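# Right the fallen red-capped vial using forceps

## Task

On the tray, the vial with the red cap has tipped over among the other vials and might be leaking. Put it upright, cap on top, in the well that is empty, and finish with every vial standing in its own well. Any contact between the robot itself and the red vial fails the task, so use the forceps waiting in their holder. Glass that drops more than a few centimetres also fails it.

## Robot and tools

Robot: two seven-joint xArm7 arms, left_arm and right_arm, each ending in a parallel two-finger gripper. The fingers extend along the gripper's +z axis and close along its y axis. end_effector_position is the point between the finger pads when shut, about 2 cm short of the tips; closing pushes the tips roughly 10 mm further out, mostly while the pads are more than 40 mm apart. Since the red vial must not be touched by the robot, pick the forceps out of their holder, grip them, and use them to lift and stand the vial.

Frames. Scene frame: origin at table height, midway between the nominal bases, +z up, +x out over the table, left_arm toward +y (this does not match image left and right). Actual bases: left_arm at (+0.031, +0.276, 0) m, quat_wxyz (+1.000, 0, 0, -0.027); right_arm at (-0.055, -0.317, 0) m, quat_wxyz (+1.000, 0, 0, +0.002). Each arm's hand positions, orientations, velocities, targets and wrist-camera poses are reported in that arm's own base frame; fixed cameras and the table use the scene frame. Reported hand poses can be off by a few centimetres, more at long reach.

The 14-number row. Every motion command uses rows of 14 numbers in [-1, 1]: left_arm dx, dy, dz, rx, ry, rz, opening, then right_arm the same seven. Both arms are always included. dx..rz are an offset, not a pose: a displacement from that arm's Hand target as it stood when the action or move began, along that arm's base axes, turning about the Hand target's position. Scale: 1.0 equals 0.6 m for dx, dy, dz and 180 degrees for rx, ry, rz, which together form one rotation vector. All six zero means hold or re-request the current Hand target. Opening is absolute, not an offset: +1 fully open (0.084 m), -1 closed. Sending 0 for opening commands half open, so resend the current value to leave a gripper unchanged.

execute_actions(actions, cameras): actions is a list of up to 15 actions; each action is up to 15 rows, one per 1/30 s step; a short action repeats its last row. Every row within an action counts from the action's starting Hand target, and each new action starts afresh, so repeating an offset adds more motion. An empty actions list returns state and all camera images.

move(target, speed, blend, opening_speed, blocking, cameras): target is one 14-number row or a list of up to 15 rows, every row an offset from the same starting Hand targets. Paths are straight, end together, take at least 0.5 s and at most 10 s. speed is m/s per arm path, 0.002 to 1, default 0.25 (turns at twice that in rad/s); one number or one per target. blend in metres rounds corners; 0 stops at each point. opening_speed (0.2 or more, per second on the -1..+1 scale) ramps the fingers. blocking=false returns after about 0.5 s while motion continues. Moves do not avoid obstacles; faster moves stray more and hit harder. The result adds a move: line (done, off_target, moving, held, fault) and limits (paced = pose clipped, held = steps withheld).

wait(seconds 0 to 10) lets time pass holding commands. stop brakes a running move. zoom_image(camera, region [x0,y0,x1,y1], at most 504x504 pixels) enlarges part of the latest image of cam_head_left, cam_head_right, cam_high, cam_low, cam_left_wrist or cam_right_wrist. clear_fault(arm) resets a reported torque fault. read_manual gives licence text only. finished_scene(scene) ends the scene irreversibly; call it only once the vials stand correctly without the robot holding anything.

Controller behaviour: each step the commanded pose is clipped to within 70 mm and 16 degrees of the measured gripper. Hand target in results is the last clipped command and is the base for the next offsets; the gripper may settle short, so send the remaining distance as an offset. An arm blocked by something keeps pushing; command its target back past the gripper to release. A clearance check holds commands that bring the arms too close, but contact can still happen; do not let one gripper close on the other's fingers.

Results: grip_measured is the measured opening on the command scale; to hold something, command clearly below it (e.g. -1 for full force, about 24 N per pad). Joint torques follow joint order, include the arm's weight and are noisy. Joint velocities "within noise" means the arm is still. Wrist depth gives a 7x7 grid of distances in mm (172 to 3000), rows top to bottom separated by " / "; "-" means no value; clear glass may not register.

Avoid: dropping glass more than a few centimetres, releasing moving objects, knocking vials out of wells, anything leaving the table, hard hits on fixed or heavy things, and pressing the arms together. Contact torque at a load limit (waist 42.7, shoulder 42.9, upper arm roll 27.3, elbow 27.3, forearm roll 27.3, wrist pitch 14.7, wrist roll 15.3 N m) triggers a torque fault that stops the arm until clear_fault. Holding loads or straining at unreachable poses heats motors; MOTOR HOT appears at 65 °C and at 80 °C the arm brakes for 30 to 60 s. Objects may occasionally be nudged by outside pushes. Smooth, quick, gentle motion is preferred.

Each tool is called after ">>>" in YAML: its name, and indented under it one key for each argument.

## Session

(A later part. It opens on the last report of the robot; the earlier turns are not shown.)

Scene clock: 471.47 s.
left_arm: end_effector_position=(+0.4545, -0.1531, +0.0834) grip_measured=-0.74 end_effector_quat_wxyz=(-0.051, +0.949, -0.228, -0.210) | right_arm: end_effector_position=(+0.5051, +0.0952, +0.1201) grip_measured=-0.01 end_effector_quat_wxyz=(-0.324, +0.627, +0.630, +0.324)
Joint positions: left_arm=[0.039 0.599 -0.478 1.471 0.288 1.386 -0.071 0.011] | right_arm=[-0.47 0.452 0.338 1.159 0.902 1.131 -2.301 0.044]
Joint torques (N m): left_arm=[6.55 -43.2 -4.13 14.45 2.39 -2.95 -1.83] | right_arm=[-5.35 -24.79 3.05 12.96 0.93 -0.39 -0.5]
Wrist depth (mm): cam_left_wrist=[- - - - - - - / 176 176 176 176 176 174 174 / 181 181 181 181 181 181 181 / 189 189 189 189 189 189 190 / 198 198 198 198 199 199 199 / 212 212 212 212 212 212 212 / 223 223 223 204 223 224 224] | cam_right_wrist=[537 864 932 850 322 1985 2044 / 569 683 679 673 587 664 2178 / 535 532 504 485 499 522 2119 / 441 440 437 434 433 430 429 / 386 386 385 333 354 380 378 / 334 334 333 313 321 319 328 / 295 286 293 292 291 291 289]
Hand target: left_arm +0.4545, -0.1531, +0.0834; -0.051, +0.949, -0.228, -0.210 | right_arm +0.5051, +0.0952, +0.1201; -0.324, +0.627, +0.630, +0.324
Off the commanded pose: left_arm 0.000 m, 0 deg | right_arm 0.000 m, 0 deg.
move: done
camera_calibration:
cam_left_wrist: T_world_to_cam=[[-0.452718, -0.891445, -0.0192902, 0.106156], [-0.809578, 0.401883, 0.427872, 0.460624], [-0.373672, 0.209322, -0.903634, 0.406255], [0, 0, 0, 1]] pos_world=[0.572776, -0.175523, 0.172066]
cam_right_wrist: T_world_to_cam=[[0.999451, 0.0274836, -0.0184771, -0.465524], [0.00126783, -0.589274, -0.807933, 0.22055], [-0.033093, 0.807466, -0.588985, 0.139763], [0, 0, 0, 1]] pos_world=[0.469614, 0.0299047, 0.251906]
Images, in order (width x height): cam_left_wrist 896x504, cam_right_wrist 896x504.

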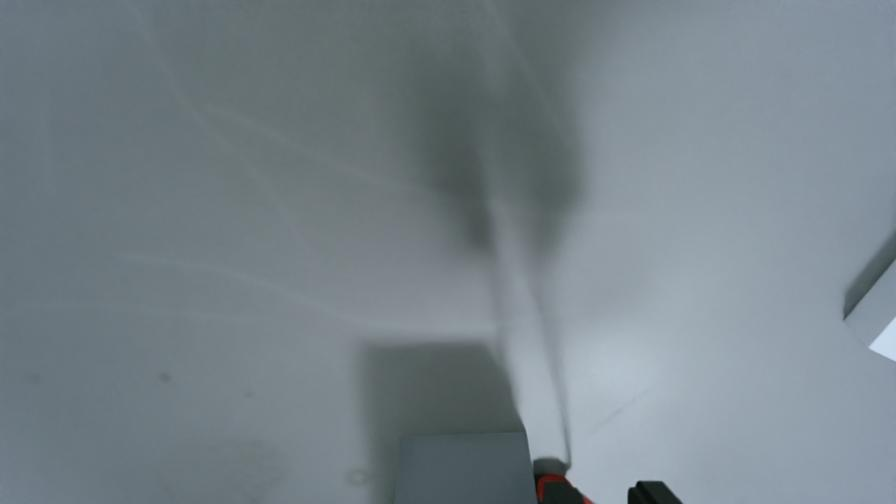

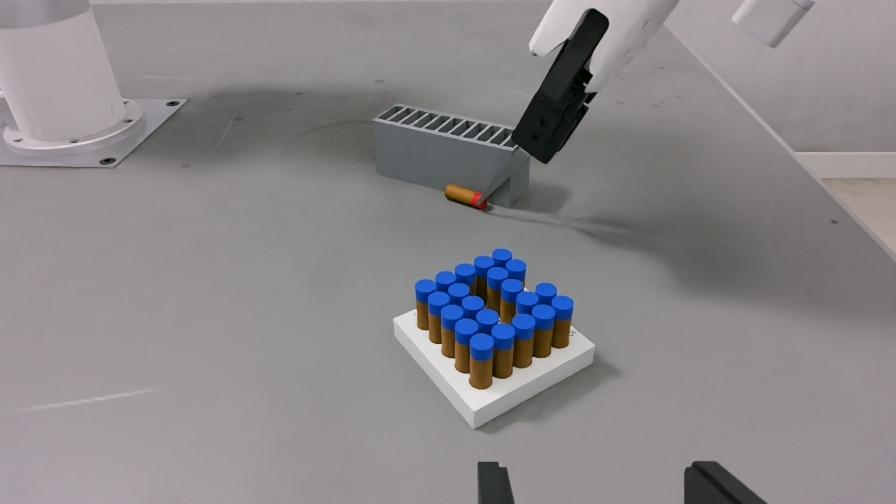

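>>> move:
  target: [0,0,0,0,0,0,-0.92,0,0,0,0,0,0,0]
  opening_speed: 0.2
  cameras: ["cam_right_wrist","cam_left_wrist"]

>>> zoom_image:
  camera: "cam_left_wrist"
  region: [500, 404, 600, 504]

>>> zoom_image:
  camera: "cam_right_wrist"
  region: [430, 150, 510, 230]

Scene clock: 478.07 s.
left_arm: end_effector_position=(+0.4545, -0.1531, +0.0834) grip_measured=-0.86 end_effector_quat_wxyz=(-0.051, +0.949, -0.228, -0.210) | right_arm: end_effector_position=(+0.5051, +0.0952, +0.1201) grip_measured=-0.01 end_effector_quat_wxyz=(-0.324, +0.627, +0.630, +0.324)
Joint positions: left_arm=[0.039 0.599 -0.478 1.47 0.288 1.385 -0.071 0.006] | right_arm=[-0.47 0.452 0.338 1.159 0.902 1.131 -2.301 0.044]
Joint torques (N m): left_arm=[6.36 -43.22 -4.29 14.7 2.15 -2.89 -1.74] | right_arm=[-5.24 -24.76 3 12.85 1.09 -0.56 -0.46]
Wrist depth (mm): cam_left_wrist=[- - - - - - - / 176 176 176 176 176 173 174 / 181 181 181 181 181 181 181 / 189 189 189 190 189 189 189 / 198 198 198 198 198 198 198 / 212 212 212 212 212 212 212 / 223 223 224 204 220 224 223] | cam_right_wrist=[536 870 935 853 322 1974 2050 / 567 682 676 671 590 663 2158 / 536 532 503 484 499 522 2132 / 441 440 436 435 433 432 429 / 387 386 385 333 353 380 379 / 335 333 332 313 321 319 328 / 294 285 293 292 291 290 289]
Hand target: left_arm +0.4545, -0.1531, +0.0834; -0.051, +0.949, -0.228, -0.210 | right_arm +0.5051, +0.0952, +0.1201; -0.324, +0.627, +0.630, +0.324
Off the commanded pose: left_arm 0.000 m, 0 deg | right_arm 0.000 m, 0 deg.
move: done
camera_calibration:
cam_left_wrist: T_world_to_cam=[[-0.452718, -0.891445, -0.0192902, 0.106154], [-0.809578, 0.401883, 0.427872, 0.460667], [-0.373672, 0.209322, -0.903634, 0.406165], [0, 0, 0, 1]] pos_world=[0.572776, -0.175523, 0.171966]
cam_right_wrist: T_world_to_cam=[[0.999451, 0.0274836, -0.0184771, -0.465524], [0.00126783, -0.589274, -0.807933, 0.22055], [-0.033093, 0.807466, -0.588985, 0.139763], [0, 0, 0, 1]] pos_world=[0.469614, 0.0299047, 0.251906]
Images, in order (width x height): cam_left_wrist 896x504, cam_right_wrist 896x504.

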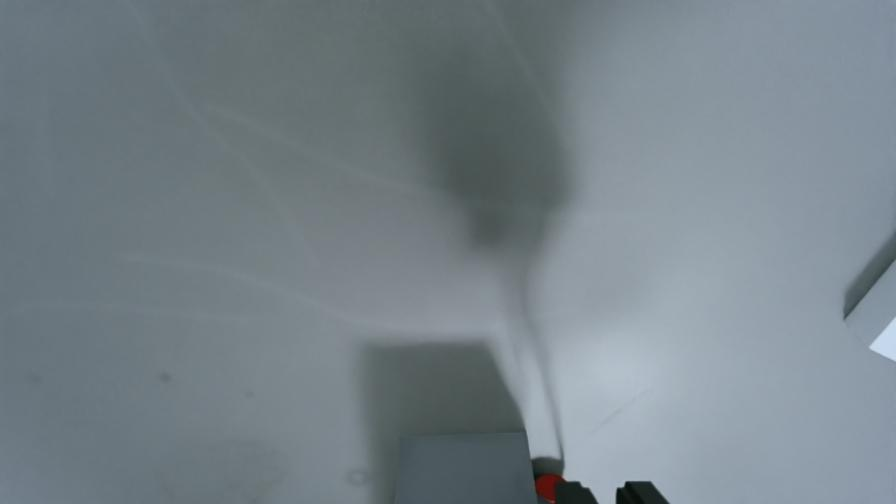

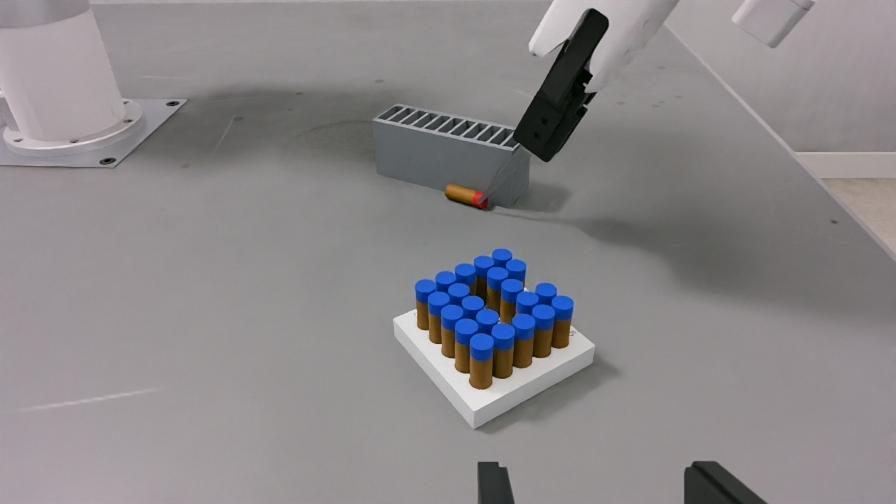

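Scaled by 5.040 from the camera's 896x504 image, which has a finer 1280x720 frame.

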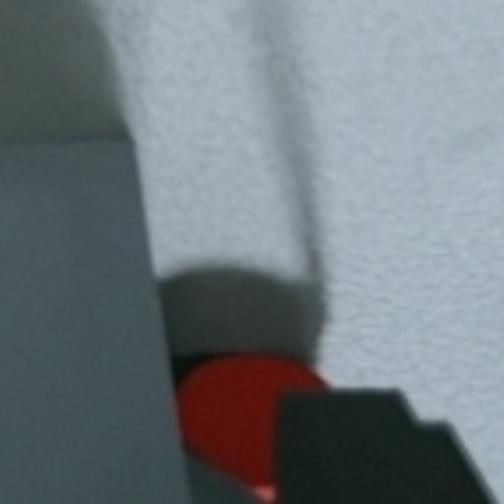

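Scaled by 6.300 from the camera's 896x504 image, which has a finer 1280x720 frame.

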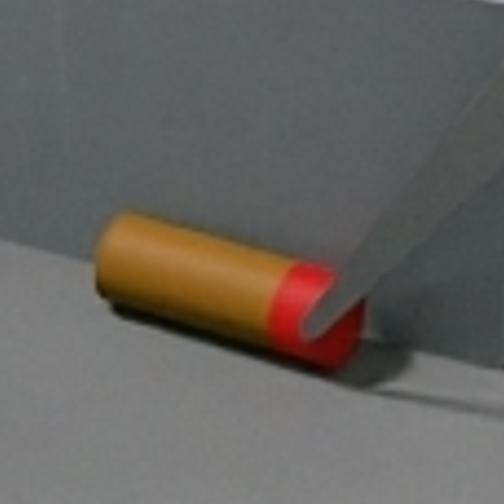

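>>> move:
  target:
    - [0,0,0.01,0,0,0,-0.95,0,0,0,0,0,0,0]
    - [-0.003,-0.006,0.03,0,0,0,-0.95,0,0,0,0,0,0,0]
  speed: [0.02,0.03]
  blend: 0.003
  cameras: ["cam_right_wrist","cam_left_wrist"]

>>> zoom_image:
  camera: "cam_left_wrist"
  region: [500, 404, 600, 504]

>>> zoom_image:
  camera: "cam_right_wrist"
  region: [430, 130, 530, 230]

Scene clock: 483.63 s.
left_arm: end_effector_position=(+0.4527, -0.1567, +0.1013) grip_measured=-0.86 end_effector_quat_wxyz=(-0.051, +0.949, -0.228, -0.210) | right_arm: end_effector_position=(+0.5051, +0.0952, +0.1201) grip_measured=-0.01 end_effector_quat_wxyz=(-0.324, +0.627, +0.630, +0.324)
Joint positions: left_arm=[0.038 0.572 -0.487 1.483 0.274 1.423 -0.07 0.006] | right_arm=[-0.47 0.452 0.338 1.159 0.902 1.131 -2.301 0.044]
Joint torques (N m): left_arm=[-6.87 -43.03 -8 23.02 -2.39 1.49 -1.72] | right_arm=[-5.22 -24.8 3.06 12.88 1.04 -0.6 -0.54]
Wrist depth (mm): cam_left_wrist=[181 181 181 181 181 181 181 / 192 191 191 192 192 192 189 / 200 200 200 200 200 200 200 / 209 209 209 209 209 209 206 / 219 219 219 219 219 219 219 / 234 234 234 230 234 234 234 / 247 247 247 204 246 247 247] | cam_right_wrist=[537 864 929 851 321 1962 2020 / 567 680 678 675 590 666 2165 / 535 531 506 483 499 522 2151 / 440 438 437 434 433 431 429 / 388 386 384 334 354 379 379 / 335 334 332 313 320 320 328 / 295 286 293 292 290 290 289]
Hand target: left_arm +0.4527, -0.1567, +0.1014; -0.051, +0.949, -0.228, -0.210 | right_arm +0.5051, +0.0952, +0.1201; -0.324, +0.627, +0.630, +0.324
Off the commanded pose: left_arm 0.000 m, 0 deg | right_arm 0.000 m, 0 deg.
move: done
camera_calibration:
cam_left_wrist: T_world_to_cam=[[-0.452718, -0.891445, -0.0192902, 0.102475], [-0.809578, 0.401883, 0.427872, 0.452997], [-0.373672, 0.209322, -0.903634, 0.422421], [0, 0, 0, 1]] pos_world=[0.570976, -0.179123, 0.189866]
cam_right_wrist: T_world_to_cam=[[0.999451, 0.0274836, -0.0184771, -0.465524], [0.00126783, -0.589274, -0.807933, 0.22055], [-0.033093, 0.807466, -0.588985, 0.139763], [0, 0, 0, 1]] pos_world=[0.469614, 0.0299047, 0.251906]
Images, in order (width x height): cam_left_wrist 896x504, cam_right_wrist 896x504.

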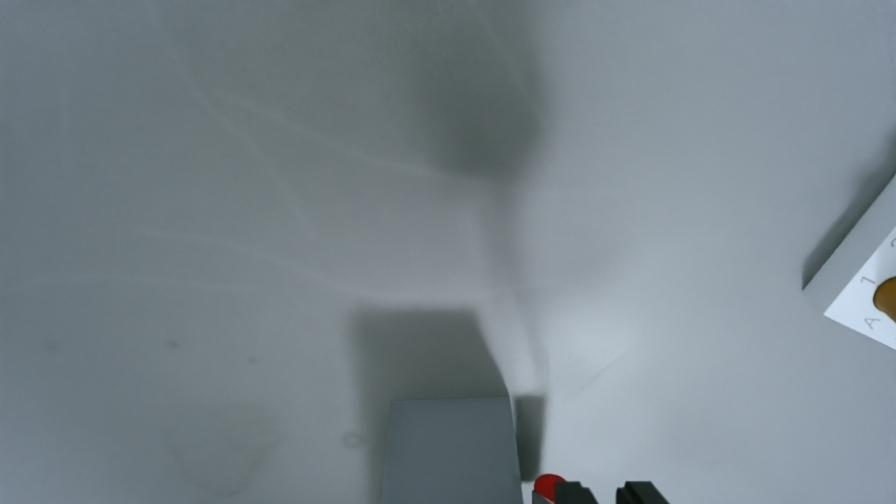

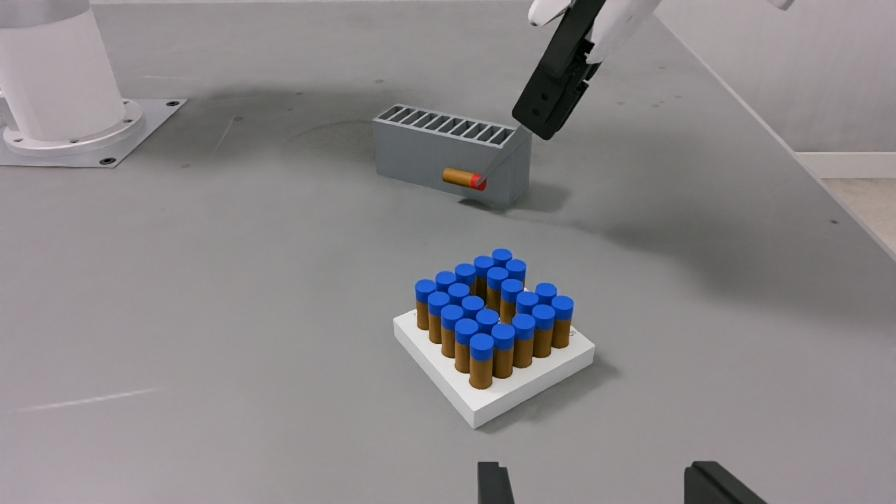

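Scaled by 5.040 from the camera's 896x504 image, which has a finer 1280x720 frame.

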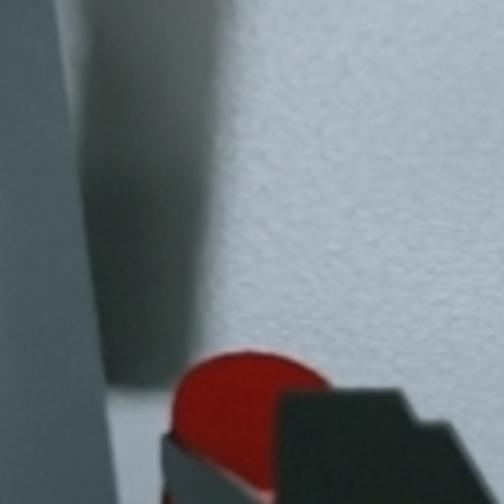

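Scaled by 5.040 from the camera's 896x504 image, which has a finer 1280x720 frame.

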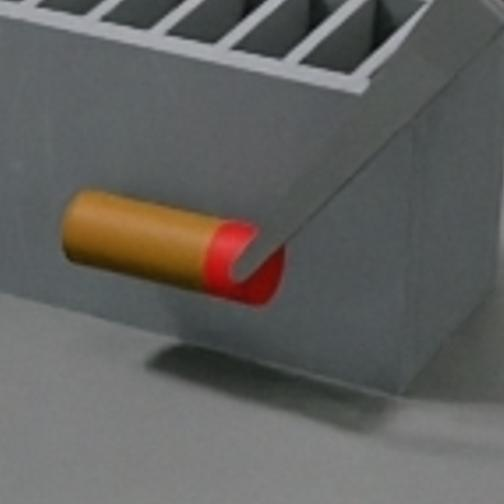

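>>> move:
  target:
    - [-0.0378,-0.0388,0.16,-0.052,-0.085,-0.008,-0.95,0,0,0,0,0,0,0]
    - [-0.1128,-0.0972,0.181,-0.2616,-0.4263,-0.0393,-0.95,0,0,0,0,0,0,0]
    - [-0.1163,-0.1073,0.0823,-0.2616,-0.4263,-0.0393,-0.95,0,0,0,0,0,0,0]
  speed: [0.1,0.2,0.08]
  blend: [0.03,0.015,0]
  cameras: ["cam_right_wrist","cam_left_wrist","cam_low"]

>>> zoom_image:
  camera: "cam_left_wrist"
  region: [460, 344, 620, 504]

>>> zoom_image:
  camera: "cam_right_wrist"
  region: [400, 130, 620, 350]

>>> zoom_image:
  camera: "cam_low"
  region: [170, 190, 270, 300]

Scene clock: 523.10 s.
left_arm: end_effector_position=(+0.3829, -0.2211, +0.1508) grip_measured=-0.86 end_effector_quat_wxyz=(+0.166, +0.802, -0.261, +0.511) | right_arm: end_effector_position=(+0.5051, +0.0952, +0.1201) grip_measured=-0.01 end_effector_quat_wxyz=(-0.324, +0.627, +0.630, +0.324)
Joint positions: left_arm=[-0.471 -0.214 -0.017 0.384 -2.892 0.546 2.984 0.006] | right_arm=[-0.47 0.452 0.338 1.159 0.902 1.131 -2.301 0.044]
Joint torques (N m): left_arm=[6.4 -6.44 -2.1 12.5 -2.13 3.64 1.28] | right_arm=[-4.96 -25 3.19 12.78 1.1 -0.52 -0.47]
Wrist depth (mm): cam_left_wrist=[2309 2431 1526 1698 2264 2020 1833 / 2431 2585 1490 - 2356 2119 353 / 2492 2717 - - 2474 2213 337 / 2431 2644 2422 2624 617 614 577 / 1649 2158 2158 512 512 513 488 / 1719 419 422 440 440 440 422 / 369 369 369 368 370 370 370] | cam_right_wrist=[537 863 316 321 919 2026 2008 / 568 679 674 522 627 663 2178 / 537 533 504 485 498 521 2138 / 440 439 437 435 432 431 428 / 387 386 384 334 354 379 379 / 335 333 332 313 320 319 328 / 295 286 293 292 291 290 289]
Hand target: left_arm +0.3829, -0.2211, +0.1508; +0.166, +0.802, -0.261, +0.511 | right_arm +0.5051, +0.0952, +0.1201; -0.324, +0.627, +0.630, +0.324
Off the commanded pose: left_arm 0.000 m, 0 deg | right_arm 0.000 m, 0 deg.
move: done; limits=paced
camera_calibration:
cam_left_wrist: T_world_to_cam=[[-0.572702, -0.819761, 0.0019248, 0.0730529], [-0.352504, 0.244146, -0.903401, 0.392015], [0.740103, -0.518058, -0.428792, -0.204287], [0, 0, 0, 1]] pos_world=[0.331218, -0.141655, 0.266409]
cam_right_wrist: T_world_to_cam=[[0.999451, 0.0274836, -0.0184771, -0.465524], [0.00126783, -0.589274, -0.807933, 0.22055], [-0.033093, 0.807466, -0.588985, 0.139763], [0, 0, 0, 1]] pos_world=[0.469614, 0.0299047, 0.251906]
Images, in order (width x height): cam_low 504x504, cam_left_wrist 896x504, cam_right_wrist 896x504.

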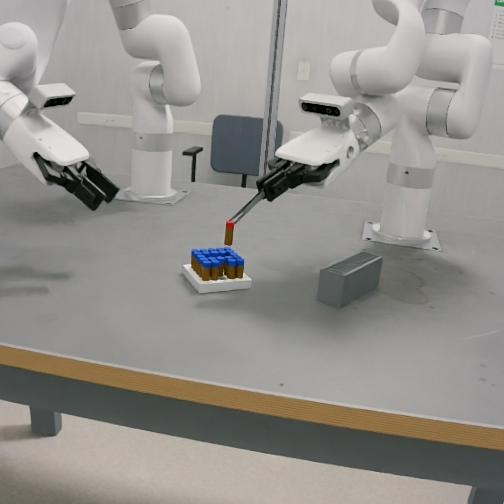

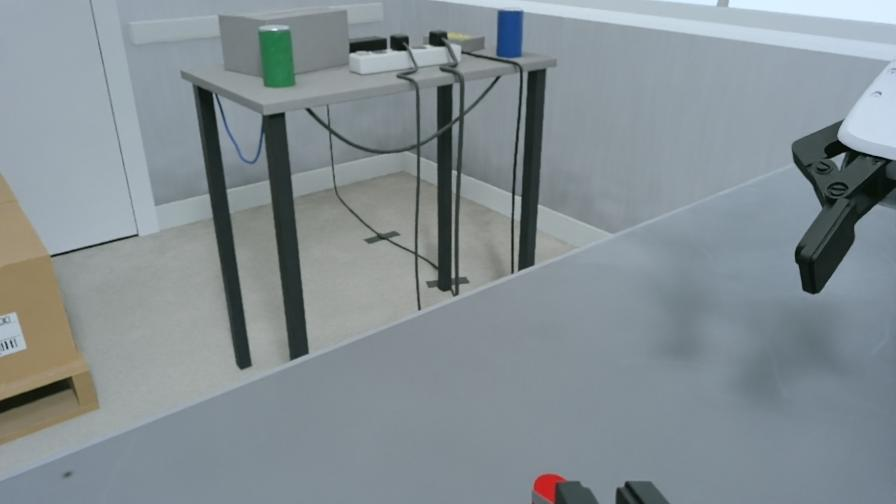

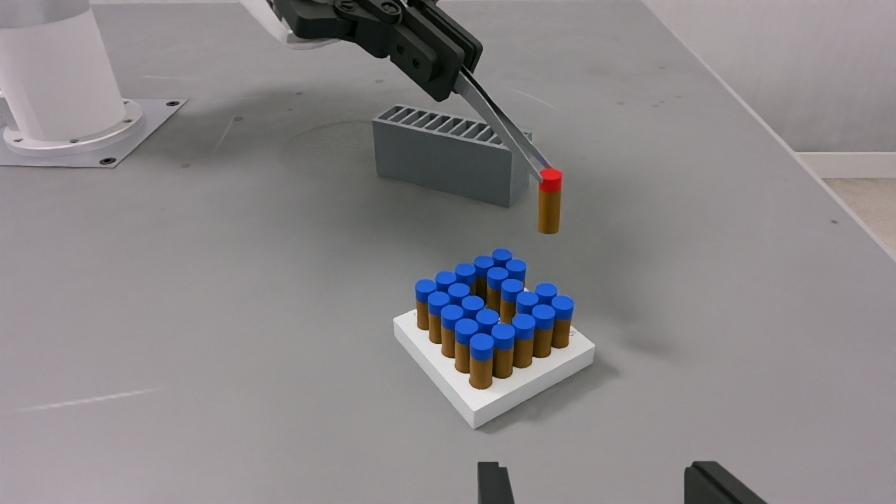

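Scaled by 3.150 from the camera's 896x504 image, which has a finer 1280x720 frame.

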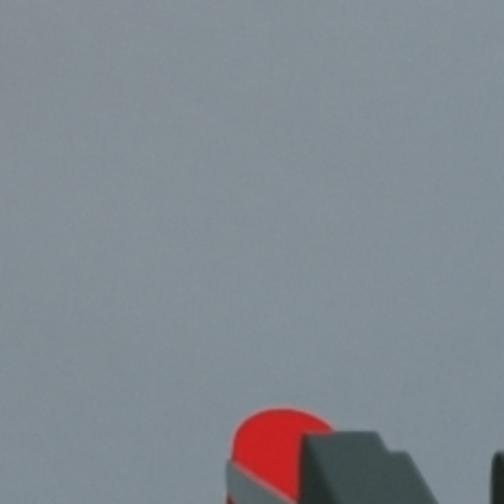

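Scaled by 2.291 from the camera's 896x504 image, which has a finer 1280x720 frame.

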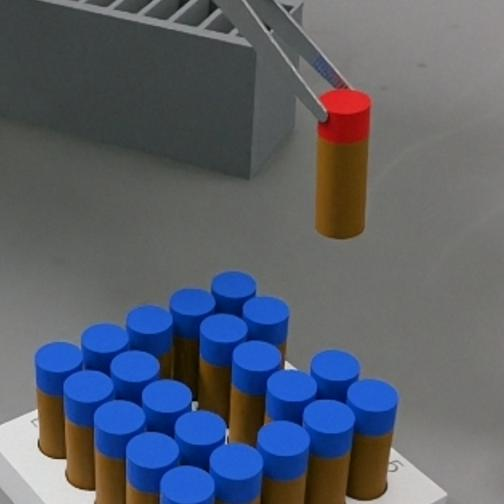

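Scaled by 4.582 from the camera's 504x504 image, which has a finer 720x720 frame.

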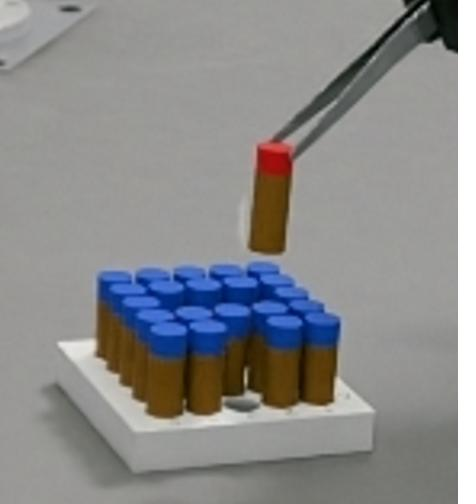

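>>> move:
  target: [0,0,-0.045,0,0,0,-0.95,0,0,0,0,0,0,0]
  speed: 0.05
  cameras: ["cam_low","cam_right_wrist","cam_left_wrist","cam_head_left","cam_head_right"]

>>> zoom_image:
  camera: "cam_right_wrist"
  region: [440, 150, 640, 350]

>>> zoom_image:
  camera: "cam_low"
  region: [170, 210, 270, 310]

>>> zoom_image:
  camera: "cam_left_wrist"
  region: [300, 100, 600, 400]

Scene clock: 540.90 s.
left_arm: end_effector_position=(+0.3829, -0.2211, +0.1238) grip_measured=-0.86 end_effector_quat_wxyz=(+0.166, +0.802, -0.261, +0.511) | right_arm: end_effector_position=(+0.5051, +0.0952, +0.1201) grip_measured=-0.01 end_effector_quat_wxyz=(-0.324, +0.627, +0.630, +0.324)
Joint positions: left_arm=[-0.462 -0.121 -0.015 0.37 -2.913 0.652 3.022 0.006] | right_arm=[-0.47 0.452 0.338 1.159 0.902 1.131 -2.301 0.044]
Joint torques (N m): left_arm=[6.45 -7.87 1.85 11.4 -2.3 3.71 1.29] | right_arm=[-4.88 -24.99 3.21 12.77 1.07 -0.5 -0.44]
Wrist depth (mm): cam_left_wrist=[2356 2389 1506 1630 2317 2050 1852 / 2422 2614 - 2874 2405 2138 351 / 2465 2717 - - 2448 687 328 / 2333 2492 2575 2575 552 552 518 / 1653 2132 435 461 461 461 461 / 376 376 394 395 396 395 395 / 331 331 332 346 332 332 333] | cam_right_wrist=[535 796 326 843 916 1974 2026 / 566 638 596 336 626 664 2158 / 535 535 503 494 498 521 2119 / 440 439 438 435 431 431 428 / 387 385 385 333 354 380 379 / 334 334 332 313 321 320 328 / 295 286 293 292 291 290 289]
Hand target: left_arm +0.3829, -0.2211, +0.1238; +0.166, +0.802, -0.261, +0.511 | right_arm +0.5051, +0.0952, +0.1201; -0.324, +0.627, +0.630, +0.324
Off the commanded pose: left_arm 0.000 m, 0 deg | right_arm 0.000 m, 0 deg.
move: done
camera_calibration:
cam_left_wrist: T_world_to_cam=[[-0.572599, -0.819833, 0.00186639, 0.0730746], [-0.35243, 0.244092, -0.903444, 0.367601], [0.740218, -0.517969, -0.428701, -0.215911], [0, 0, 0, 1]] pos_world=[0.331218, -0.141655, 0.239409]
cam_right_wrist: T_world_to_cam=[[0.999451, 0.0274836, -0.0184771, -0.465524], [0.00126783, -0.589274, -0.807933, 0.22055], [-0.033093, 0.807466, -0.588985, 0.139763], [0, 0, 0, 1]] pos_world=[0.469614, 0.0299047, 0.251906]
Images, in order (width x height): cam_head_left 504x504, cam_head_right 504x504, cam_low 504x504, cam_left_wrist 896x504, cam_right_wrist 896x504.

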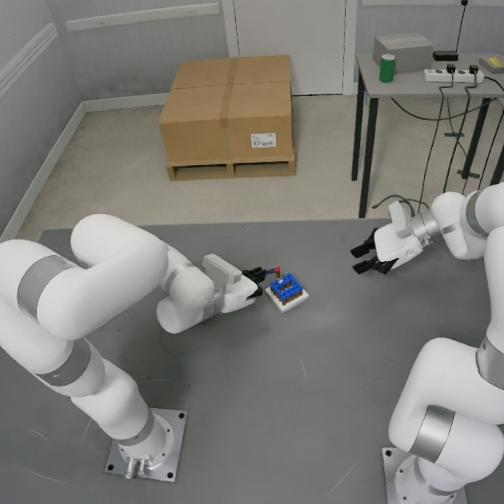

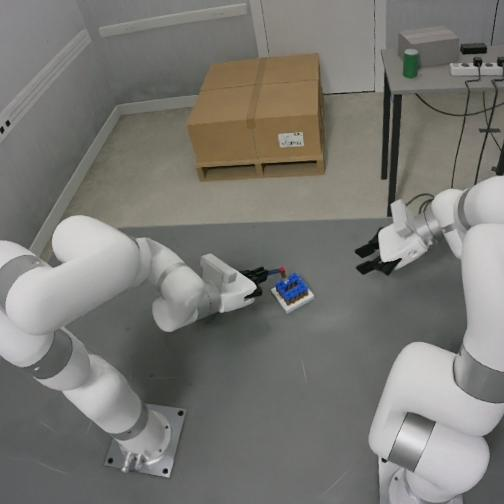

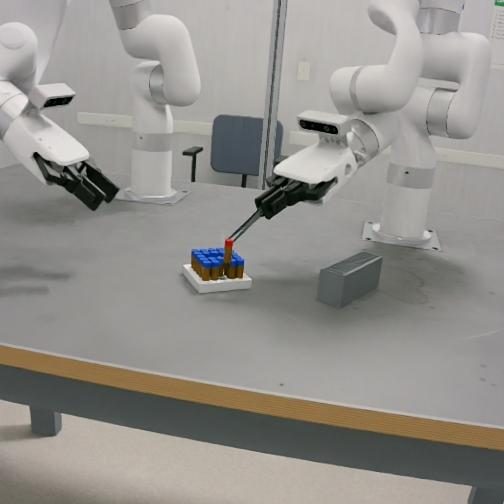

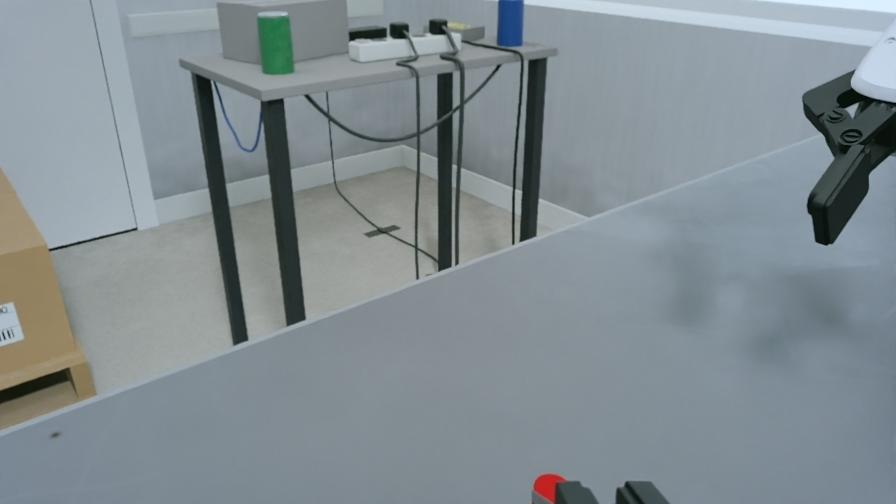

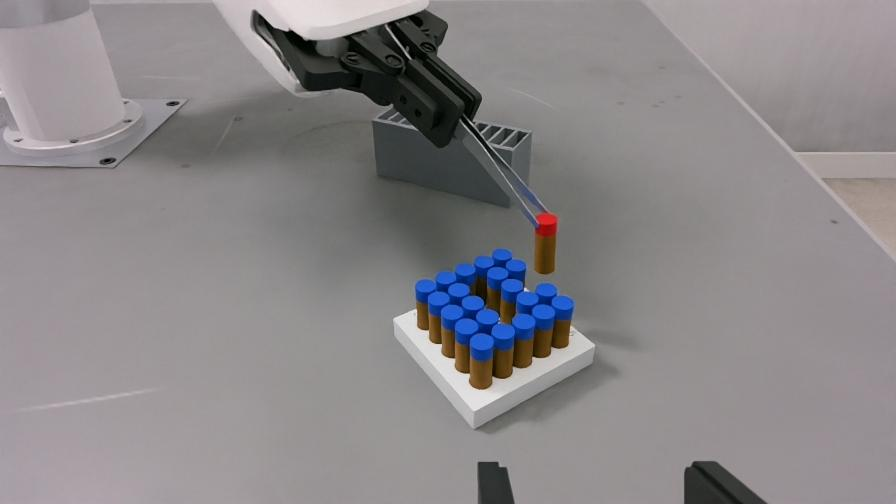

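Scaled by 2.520 from the camera's 896x504 image, which has a finer 1280x720 frame.

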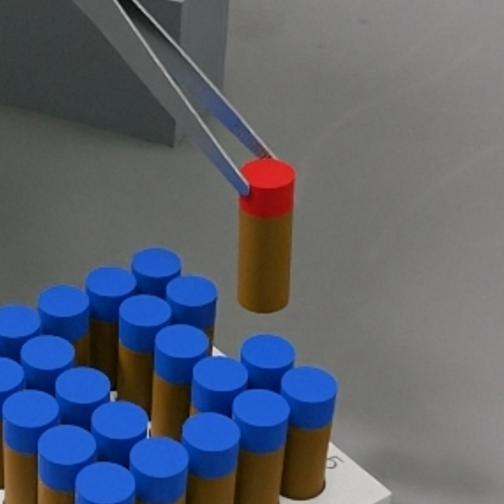

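Scaled by 5.040 from the camera's 504x504 image, which has a finer 720x720 frame.

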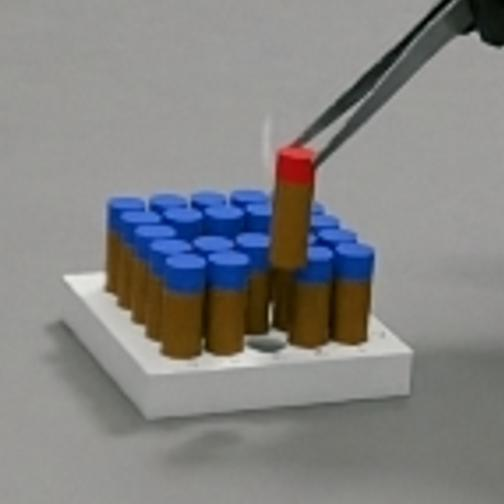

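Scaled by 1.680 from the camera's 896x504 image, which has a finer 1280x720 frame.

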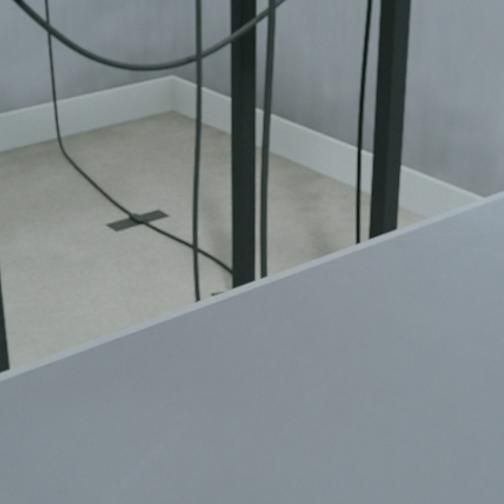

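>>> move:
  target:
    - [0,0,0.0083,0,0,0,-0.95,0,0,0,0,0,0,0]
    - [-0.0121,-0.0115,0.0083,0,0,0,-0.95,0,0,0,0,0,0,0]
  speed: 0.04
  cameras: ["cam_low","cam_right_wrist","cam_left_wrist","cam_high"]

>>> zoom_image:
  camera: "cam_right_wrist"
  region: [440, 170, 620, 350]

>>> zoom_image:
  camera: "cam_low"
  region: [180, 220, 260, 300]

>>> zoom_image:
  camera: "cam_high"
  region: [210, 140, 310, 240]

Scene clock: 600.70 s.
left_arm: end_effector_position=(+0.3757, -0.2280, +0.1287) grip_measured=-0.86 end_effector_quat_wxyz=(+0.166, +0.802, -0.261, +0.511) | right_arm: end_effector_position=(+0.5051, +0.0952, +0.1201) grip_measured=-0.01 end_effector_quat_wxyz=(-0.324, +0.627, +0.630, +0.324)
Joint positions: left_arm=[-0.477 -0.148 -0.034 0.363 -2.956 0.629 3.037 0.006] | right_arm=[-0.47 0.452 0.338 1.159 0.902 1.131 -2.301 0.044]
Joint torques (N m): left_arm=[-7.01 -23.1 -2.13 11.42 -2.46 -0.68 1.33] | right_arm=[-4.78 -24.94 3.28 12.8 1.23 -0.56 -0.37]
Wrist depth (mm): cam_left_wrist=[2325 2474 1519 1645 2333 2050 - / 2372 2575 - - 2348 2151 335 / 2483 2760 - - 2414 703 340 / 2381 2566 2556 2595 563 560 529 / 1645 2119 444 469 471 471 471 / 385 385 403 403 403 403 404 / 339 339 339 339 340 338 339] | cam_right_wrist=[536 798 320 846 919 2002 2050 / 567 637 593 327 628 664 2158 / 535 532 505 484 499 523 2138 / 440 439 438 435 432 430 429 / 388 386 385 333 355 380 379 / 335 333 332 313 321 319 328 / 295 286 293 292 291 291 289]
Hand target: left_arm +0.3756, -0.2280, +0.1287; +0.166, +0.802, -0.261, +0.511 | right_arm +0.5051, +0.0952, +0.1201; -0.324, +0.627, +0.630, +0.324
Off the commanded pose: left_arm 0.000 m, 0 deg | right_arm 0.000 m, 0 deg.
move: done
camera_calibration:
cam_left_wrist: T_world_to_cam=[[-0.572642, -0.819803, 0.00189105, 0.0632409], [-0.352456, 0.244111, -0.903429, 0.371237], [0.740173, -0.518008, -0.428733, -0.211921], [0, 0, 0, 1]] pos_world=[0.323918, -0.148555, 0.244409]
cam_right_wrist: T_world_to_cam=[[0.999451, 0.0274836, -0.0184771, -0.465524], [0.00126783, -0.589274, -0.807933, 0.22055], [-0.033093, 0.807466, -0.588985, 0.139763], [0, 0, 0, 1]] pos_world=[0.469614, 0.0299047, 0.251906]
Images, in order (width x height): cam_high 504x504, cam_low 504x504, cam_left_wrist 896x504, cam_right_wrist 896x504.

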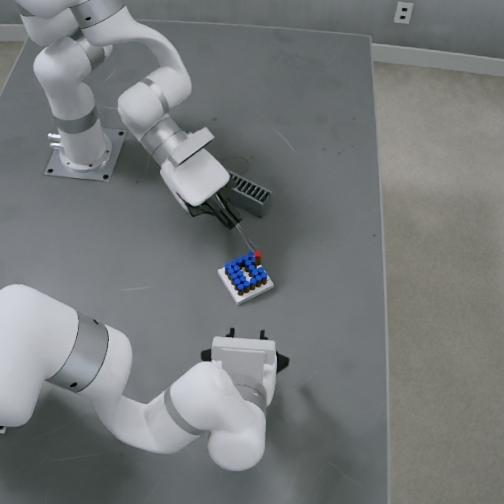

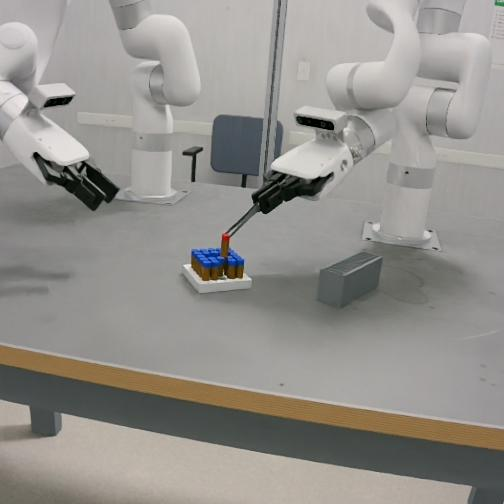

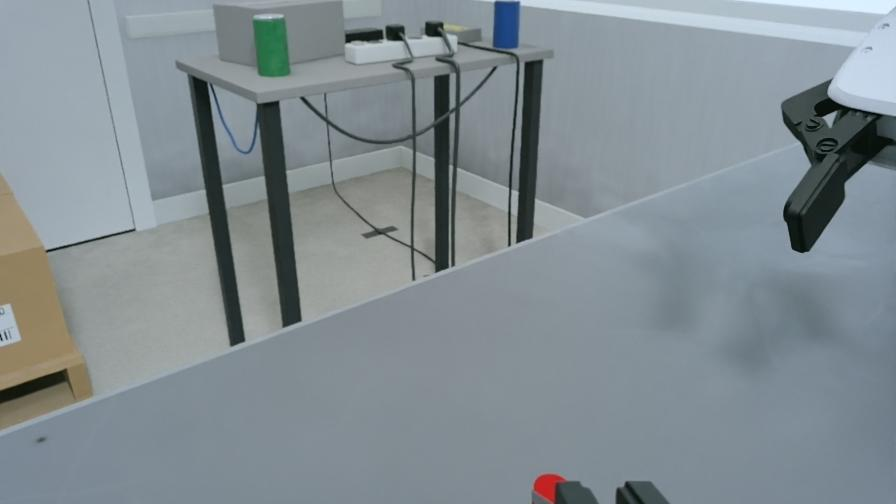

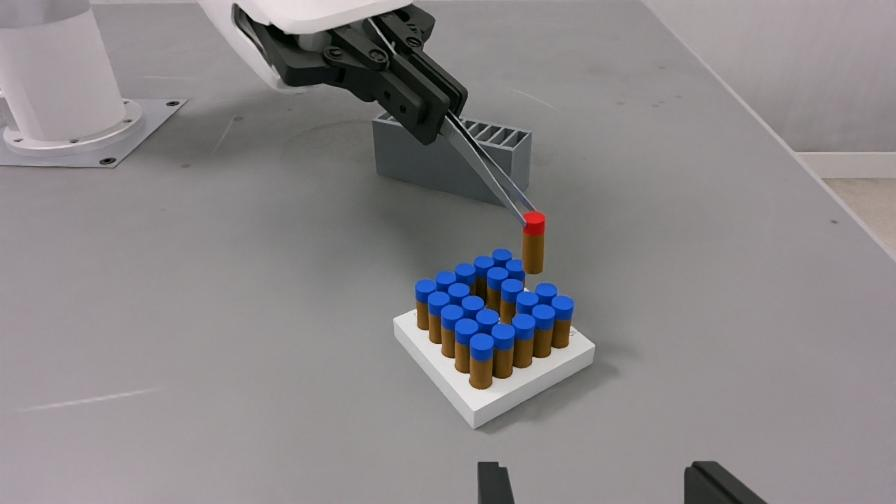

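Scaled by 2.800 from the camera's 896x504 image, which has a finer 1280x720 frame.

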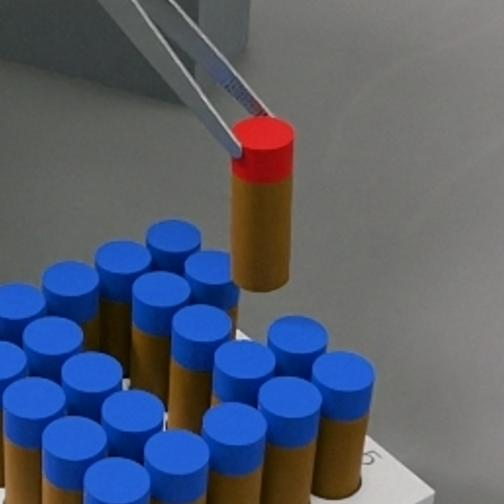

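Scaled by 6.300 from the camera's 504x504 image, which has a finer 720x720 frame.

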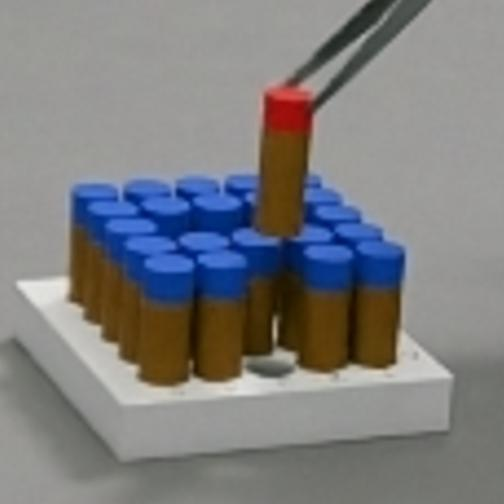

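Scaled by 5.040 from the camera's 504x504 image, which has a finer 720x720 frame.

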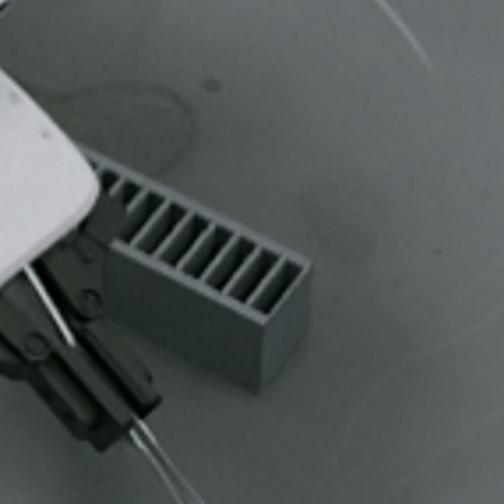

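>>> zoom_image:
  camera: "cam_right_wrist"
  region: [485, 230, 605, 350]

>>> zoom_image:
  camera: "cam_low"
  region: [195, 225, 255, 285]

>>> zoom_image:
  camera: "cam_high"
  region: [215, 235, 285, 305]

Scaled by 4.200 from the camera's 896x504 image, which has a finer 1280x720 frame.

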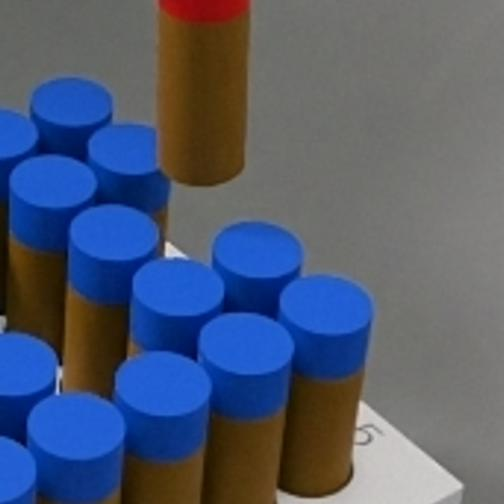

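Scaled by 8.400 from the camera's 504x504 image, which has a finer 720x720 frame.

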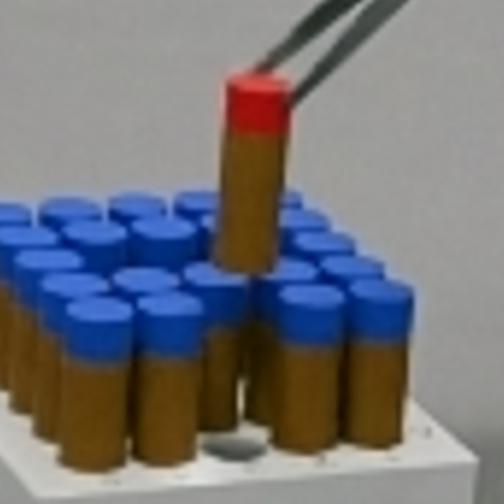

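Scaled by 7.200 from the camera's 504x504 image, which has a finer 720x720 frame.

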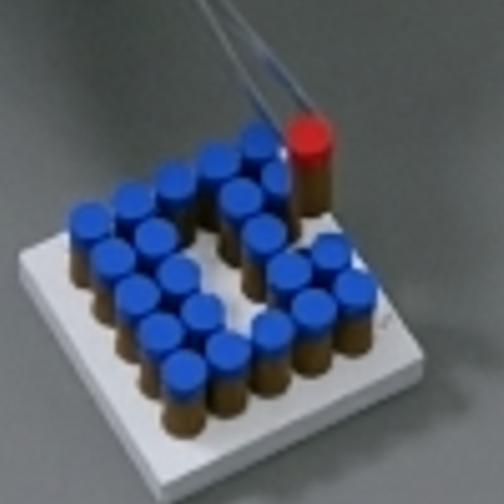

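>>> move:
  target: [0.0063,-0.008,0.0105,0.0147,0.0202,0,-0.95,0,0,0,0,0,0,0]
  speed: 0.04
  cameras: ["cam_low","cam_right_wrist","cam_high"]

>>> zoom_image:
  camera: "cam_right_wrist"
  region: [475, 200, 605, 330]

>>> zoom_image:
  camera: "cam_low"
  region: [195, 225, 255, 285]

>>> zoom_image:
  camera: "cam_high"
  region: [215, 235, 285, 305]

Scene clock: 677.70 s.
left_arm: end_effector_position=(+0.3794, -0.2328, +0.1351) grip_measured=-0.86 end_effector_quat_wxyz=(+0.155, +0.822, -0.267, +0.479) | right_arm: end_effector_position=(+0.5051, +0.0952, +0.1201) grip_measured=-0.01 end_effector_quat_wxyz=(-0.324, +0.627, +0.630, +0.324)
Joint positions: left_arm=[-0.489 -0.154 -0.044 0.442 -2.949 0.466 3.011 0.006] | right_arm=[-0.47 0.452 0.338 1.159 0.902 1.131 -2.301 0.044]
Joint torques (N m): left_arm=[-6.67 -8.02 -2.1 20.68 2.06 -1.06 -1.7] | right_arm=[-4.75 -25.04 3.36 12.7 1.3 -0.64 -0.33]
Wrist depth (mm): cam_left_wrist=[2340 1567 1468 2805 2325 2056 - / 2414 2685 - - 2381 2138 328 / 2457 2624 2644 2654 610 612 334 / 2138 2199 2228 511 512 511 511 / 1702 2020 438 438 437 438 440 / 368 369 384 384 384 384 370 / 330 330 331 341 331 330 331] | cam_right_wrist=[535 793 308 847 916 2038 2050 / 568 681 632 325 626 665 2158 / 535 533 504 477 499 523 2112 / 441 438 436 436 432 431 429 / 387 387 384 333 354 380 379 / 335 334 332 313 320 319 329 / 294 286 293 291 290 290 290]
Hand target: left_arm +0.3794, -0.2328, +0.1350; +0.155, +0.822, -0.267, +0.479 | right_arm +0.5051, +0.0952, +0.1201; -0.324, +0.627, +0.630, +0.324
Off the commanded pose: left_arm 0.000 m, 0 deg | right_arm 0.000 m, 0 deg.
move: done
camera_calibration:
cam_right_wrist: T_world_to_cam=[[0.999451, 0.0274836, -0.0184771, -0.465524], [0.00126783, -0.589274, -0.807933, 0.22055], [-0.033093, 0.807466, -0.588985, 0.139763], [0, 0, 0, 1]] pos_world=[0.469614, 0.0299047, 0.251906]
Images, in order (width x height): cam_high 504x504, cam_low 504x504, cam_right_wrist 896x504.

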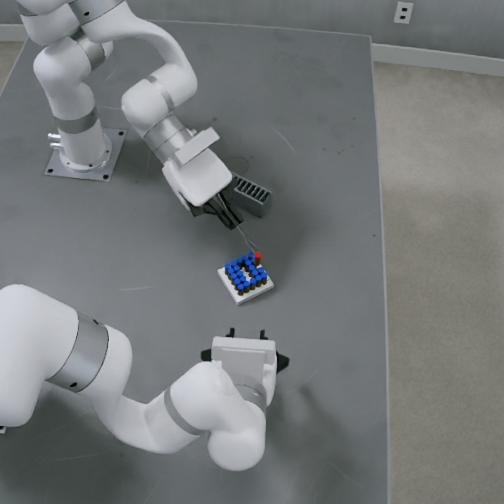

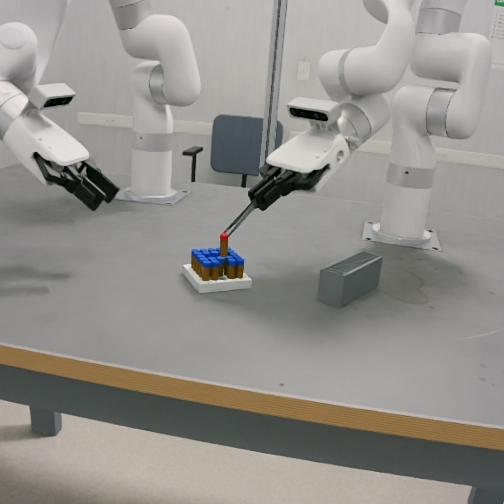

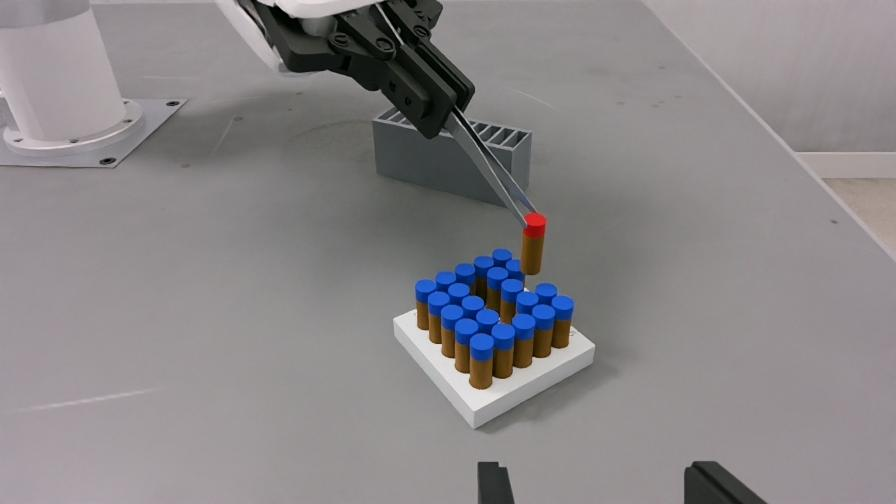

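Scaled by 3.877 from the camera's 896x504 image, which has a finer 1280x720 frame.

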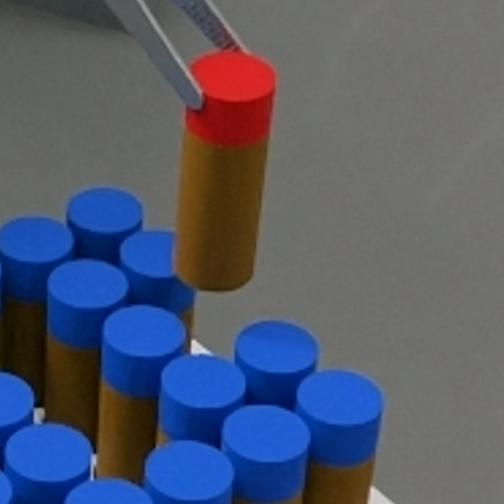

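Scaled by 8.400 from the camera's 504x504 image, which has a finer 720x720 frame.

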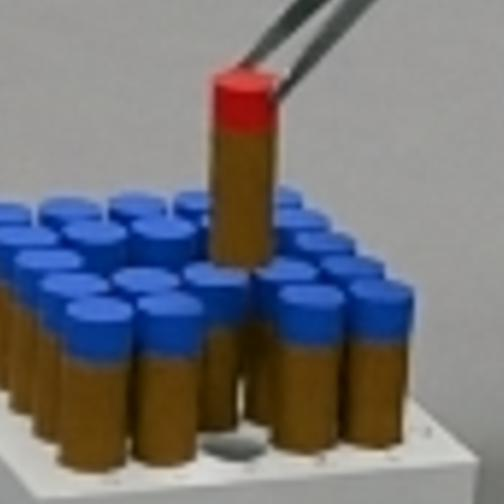

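Scaled by 7.200 from the camera's 504x504 image, which has a finer 720x720 frame.

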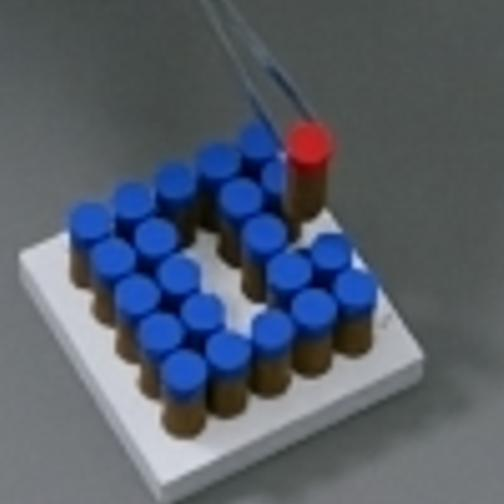

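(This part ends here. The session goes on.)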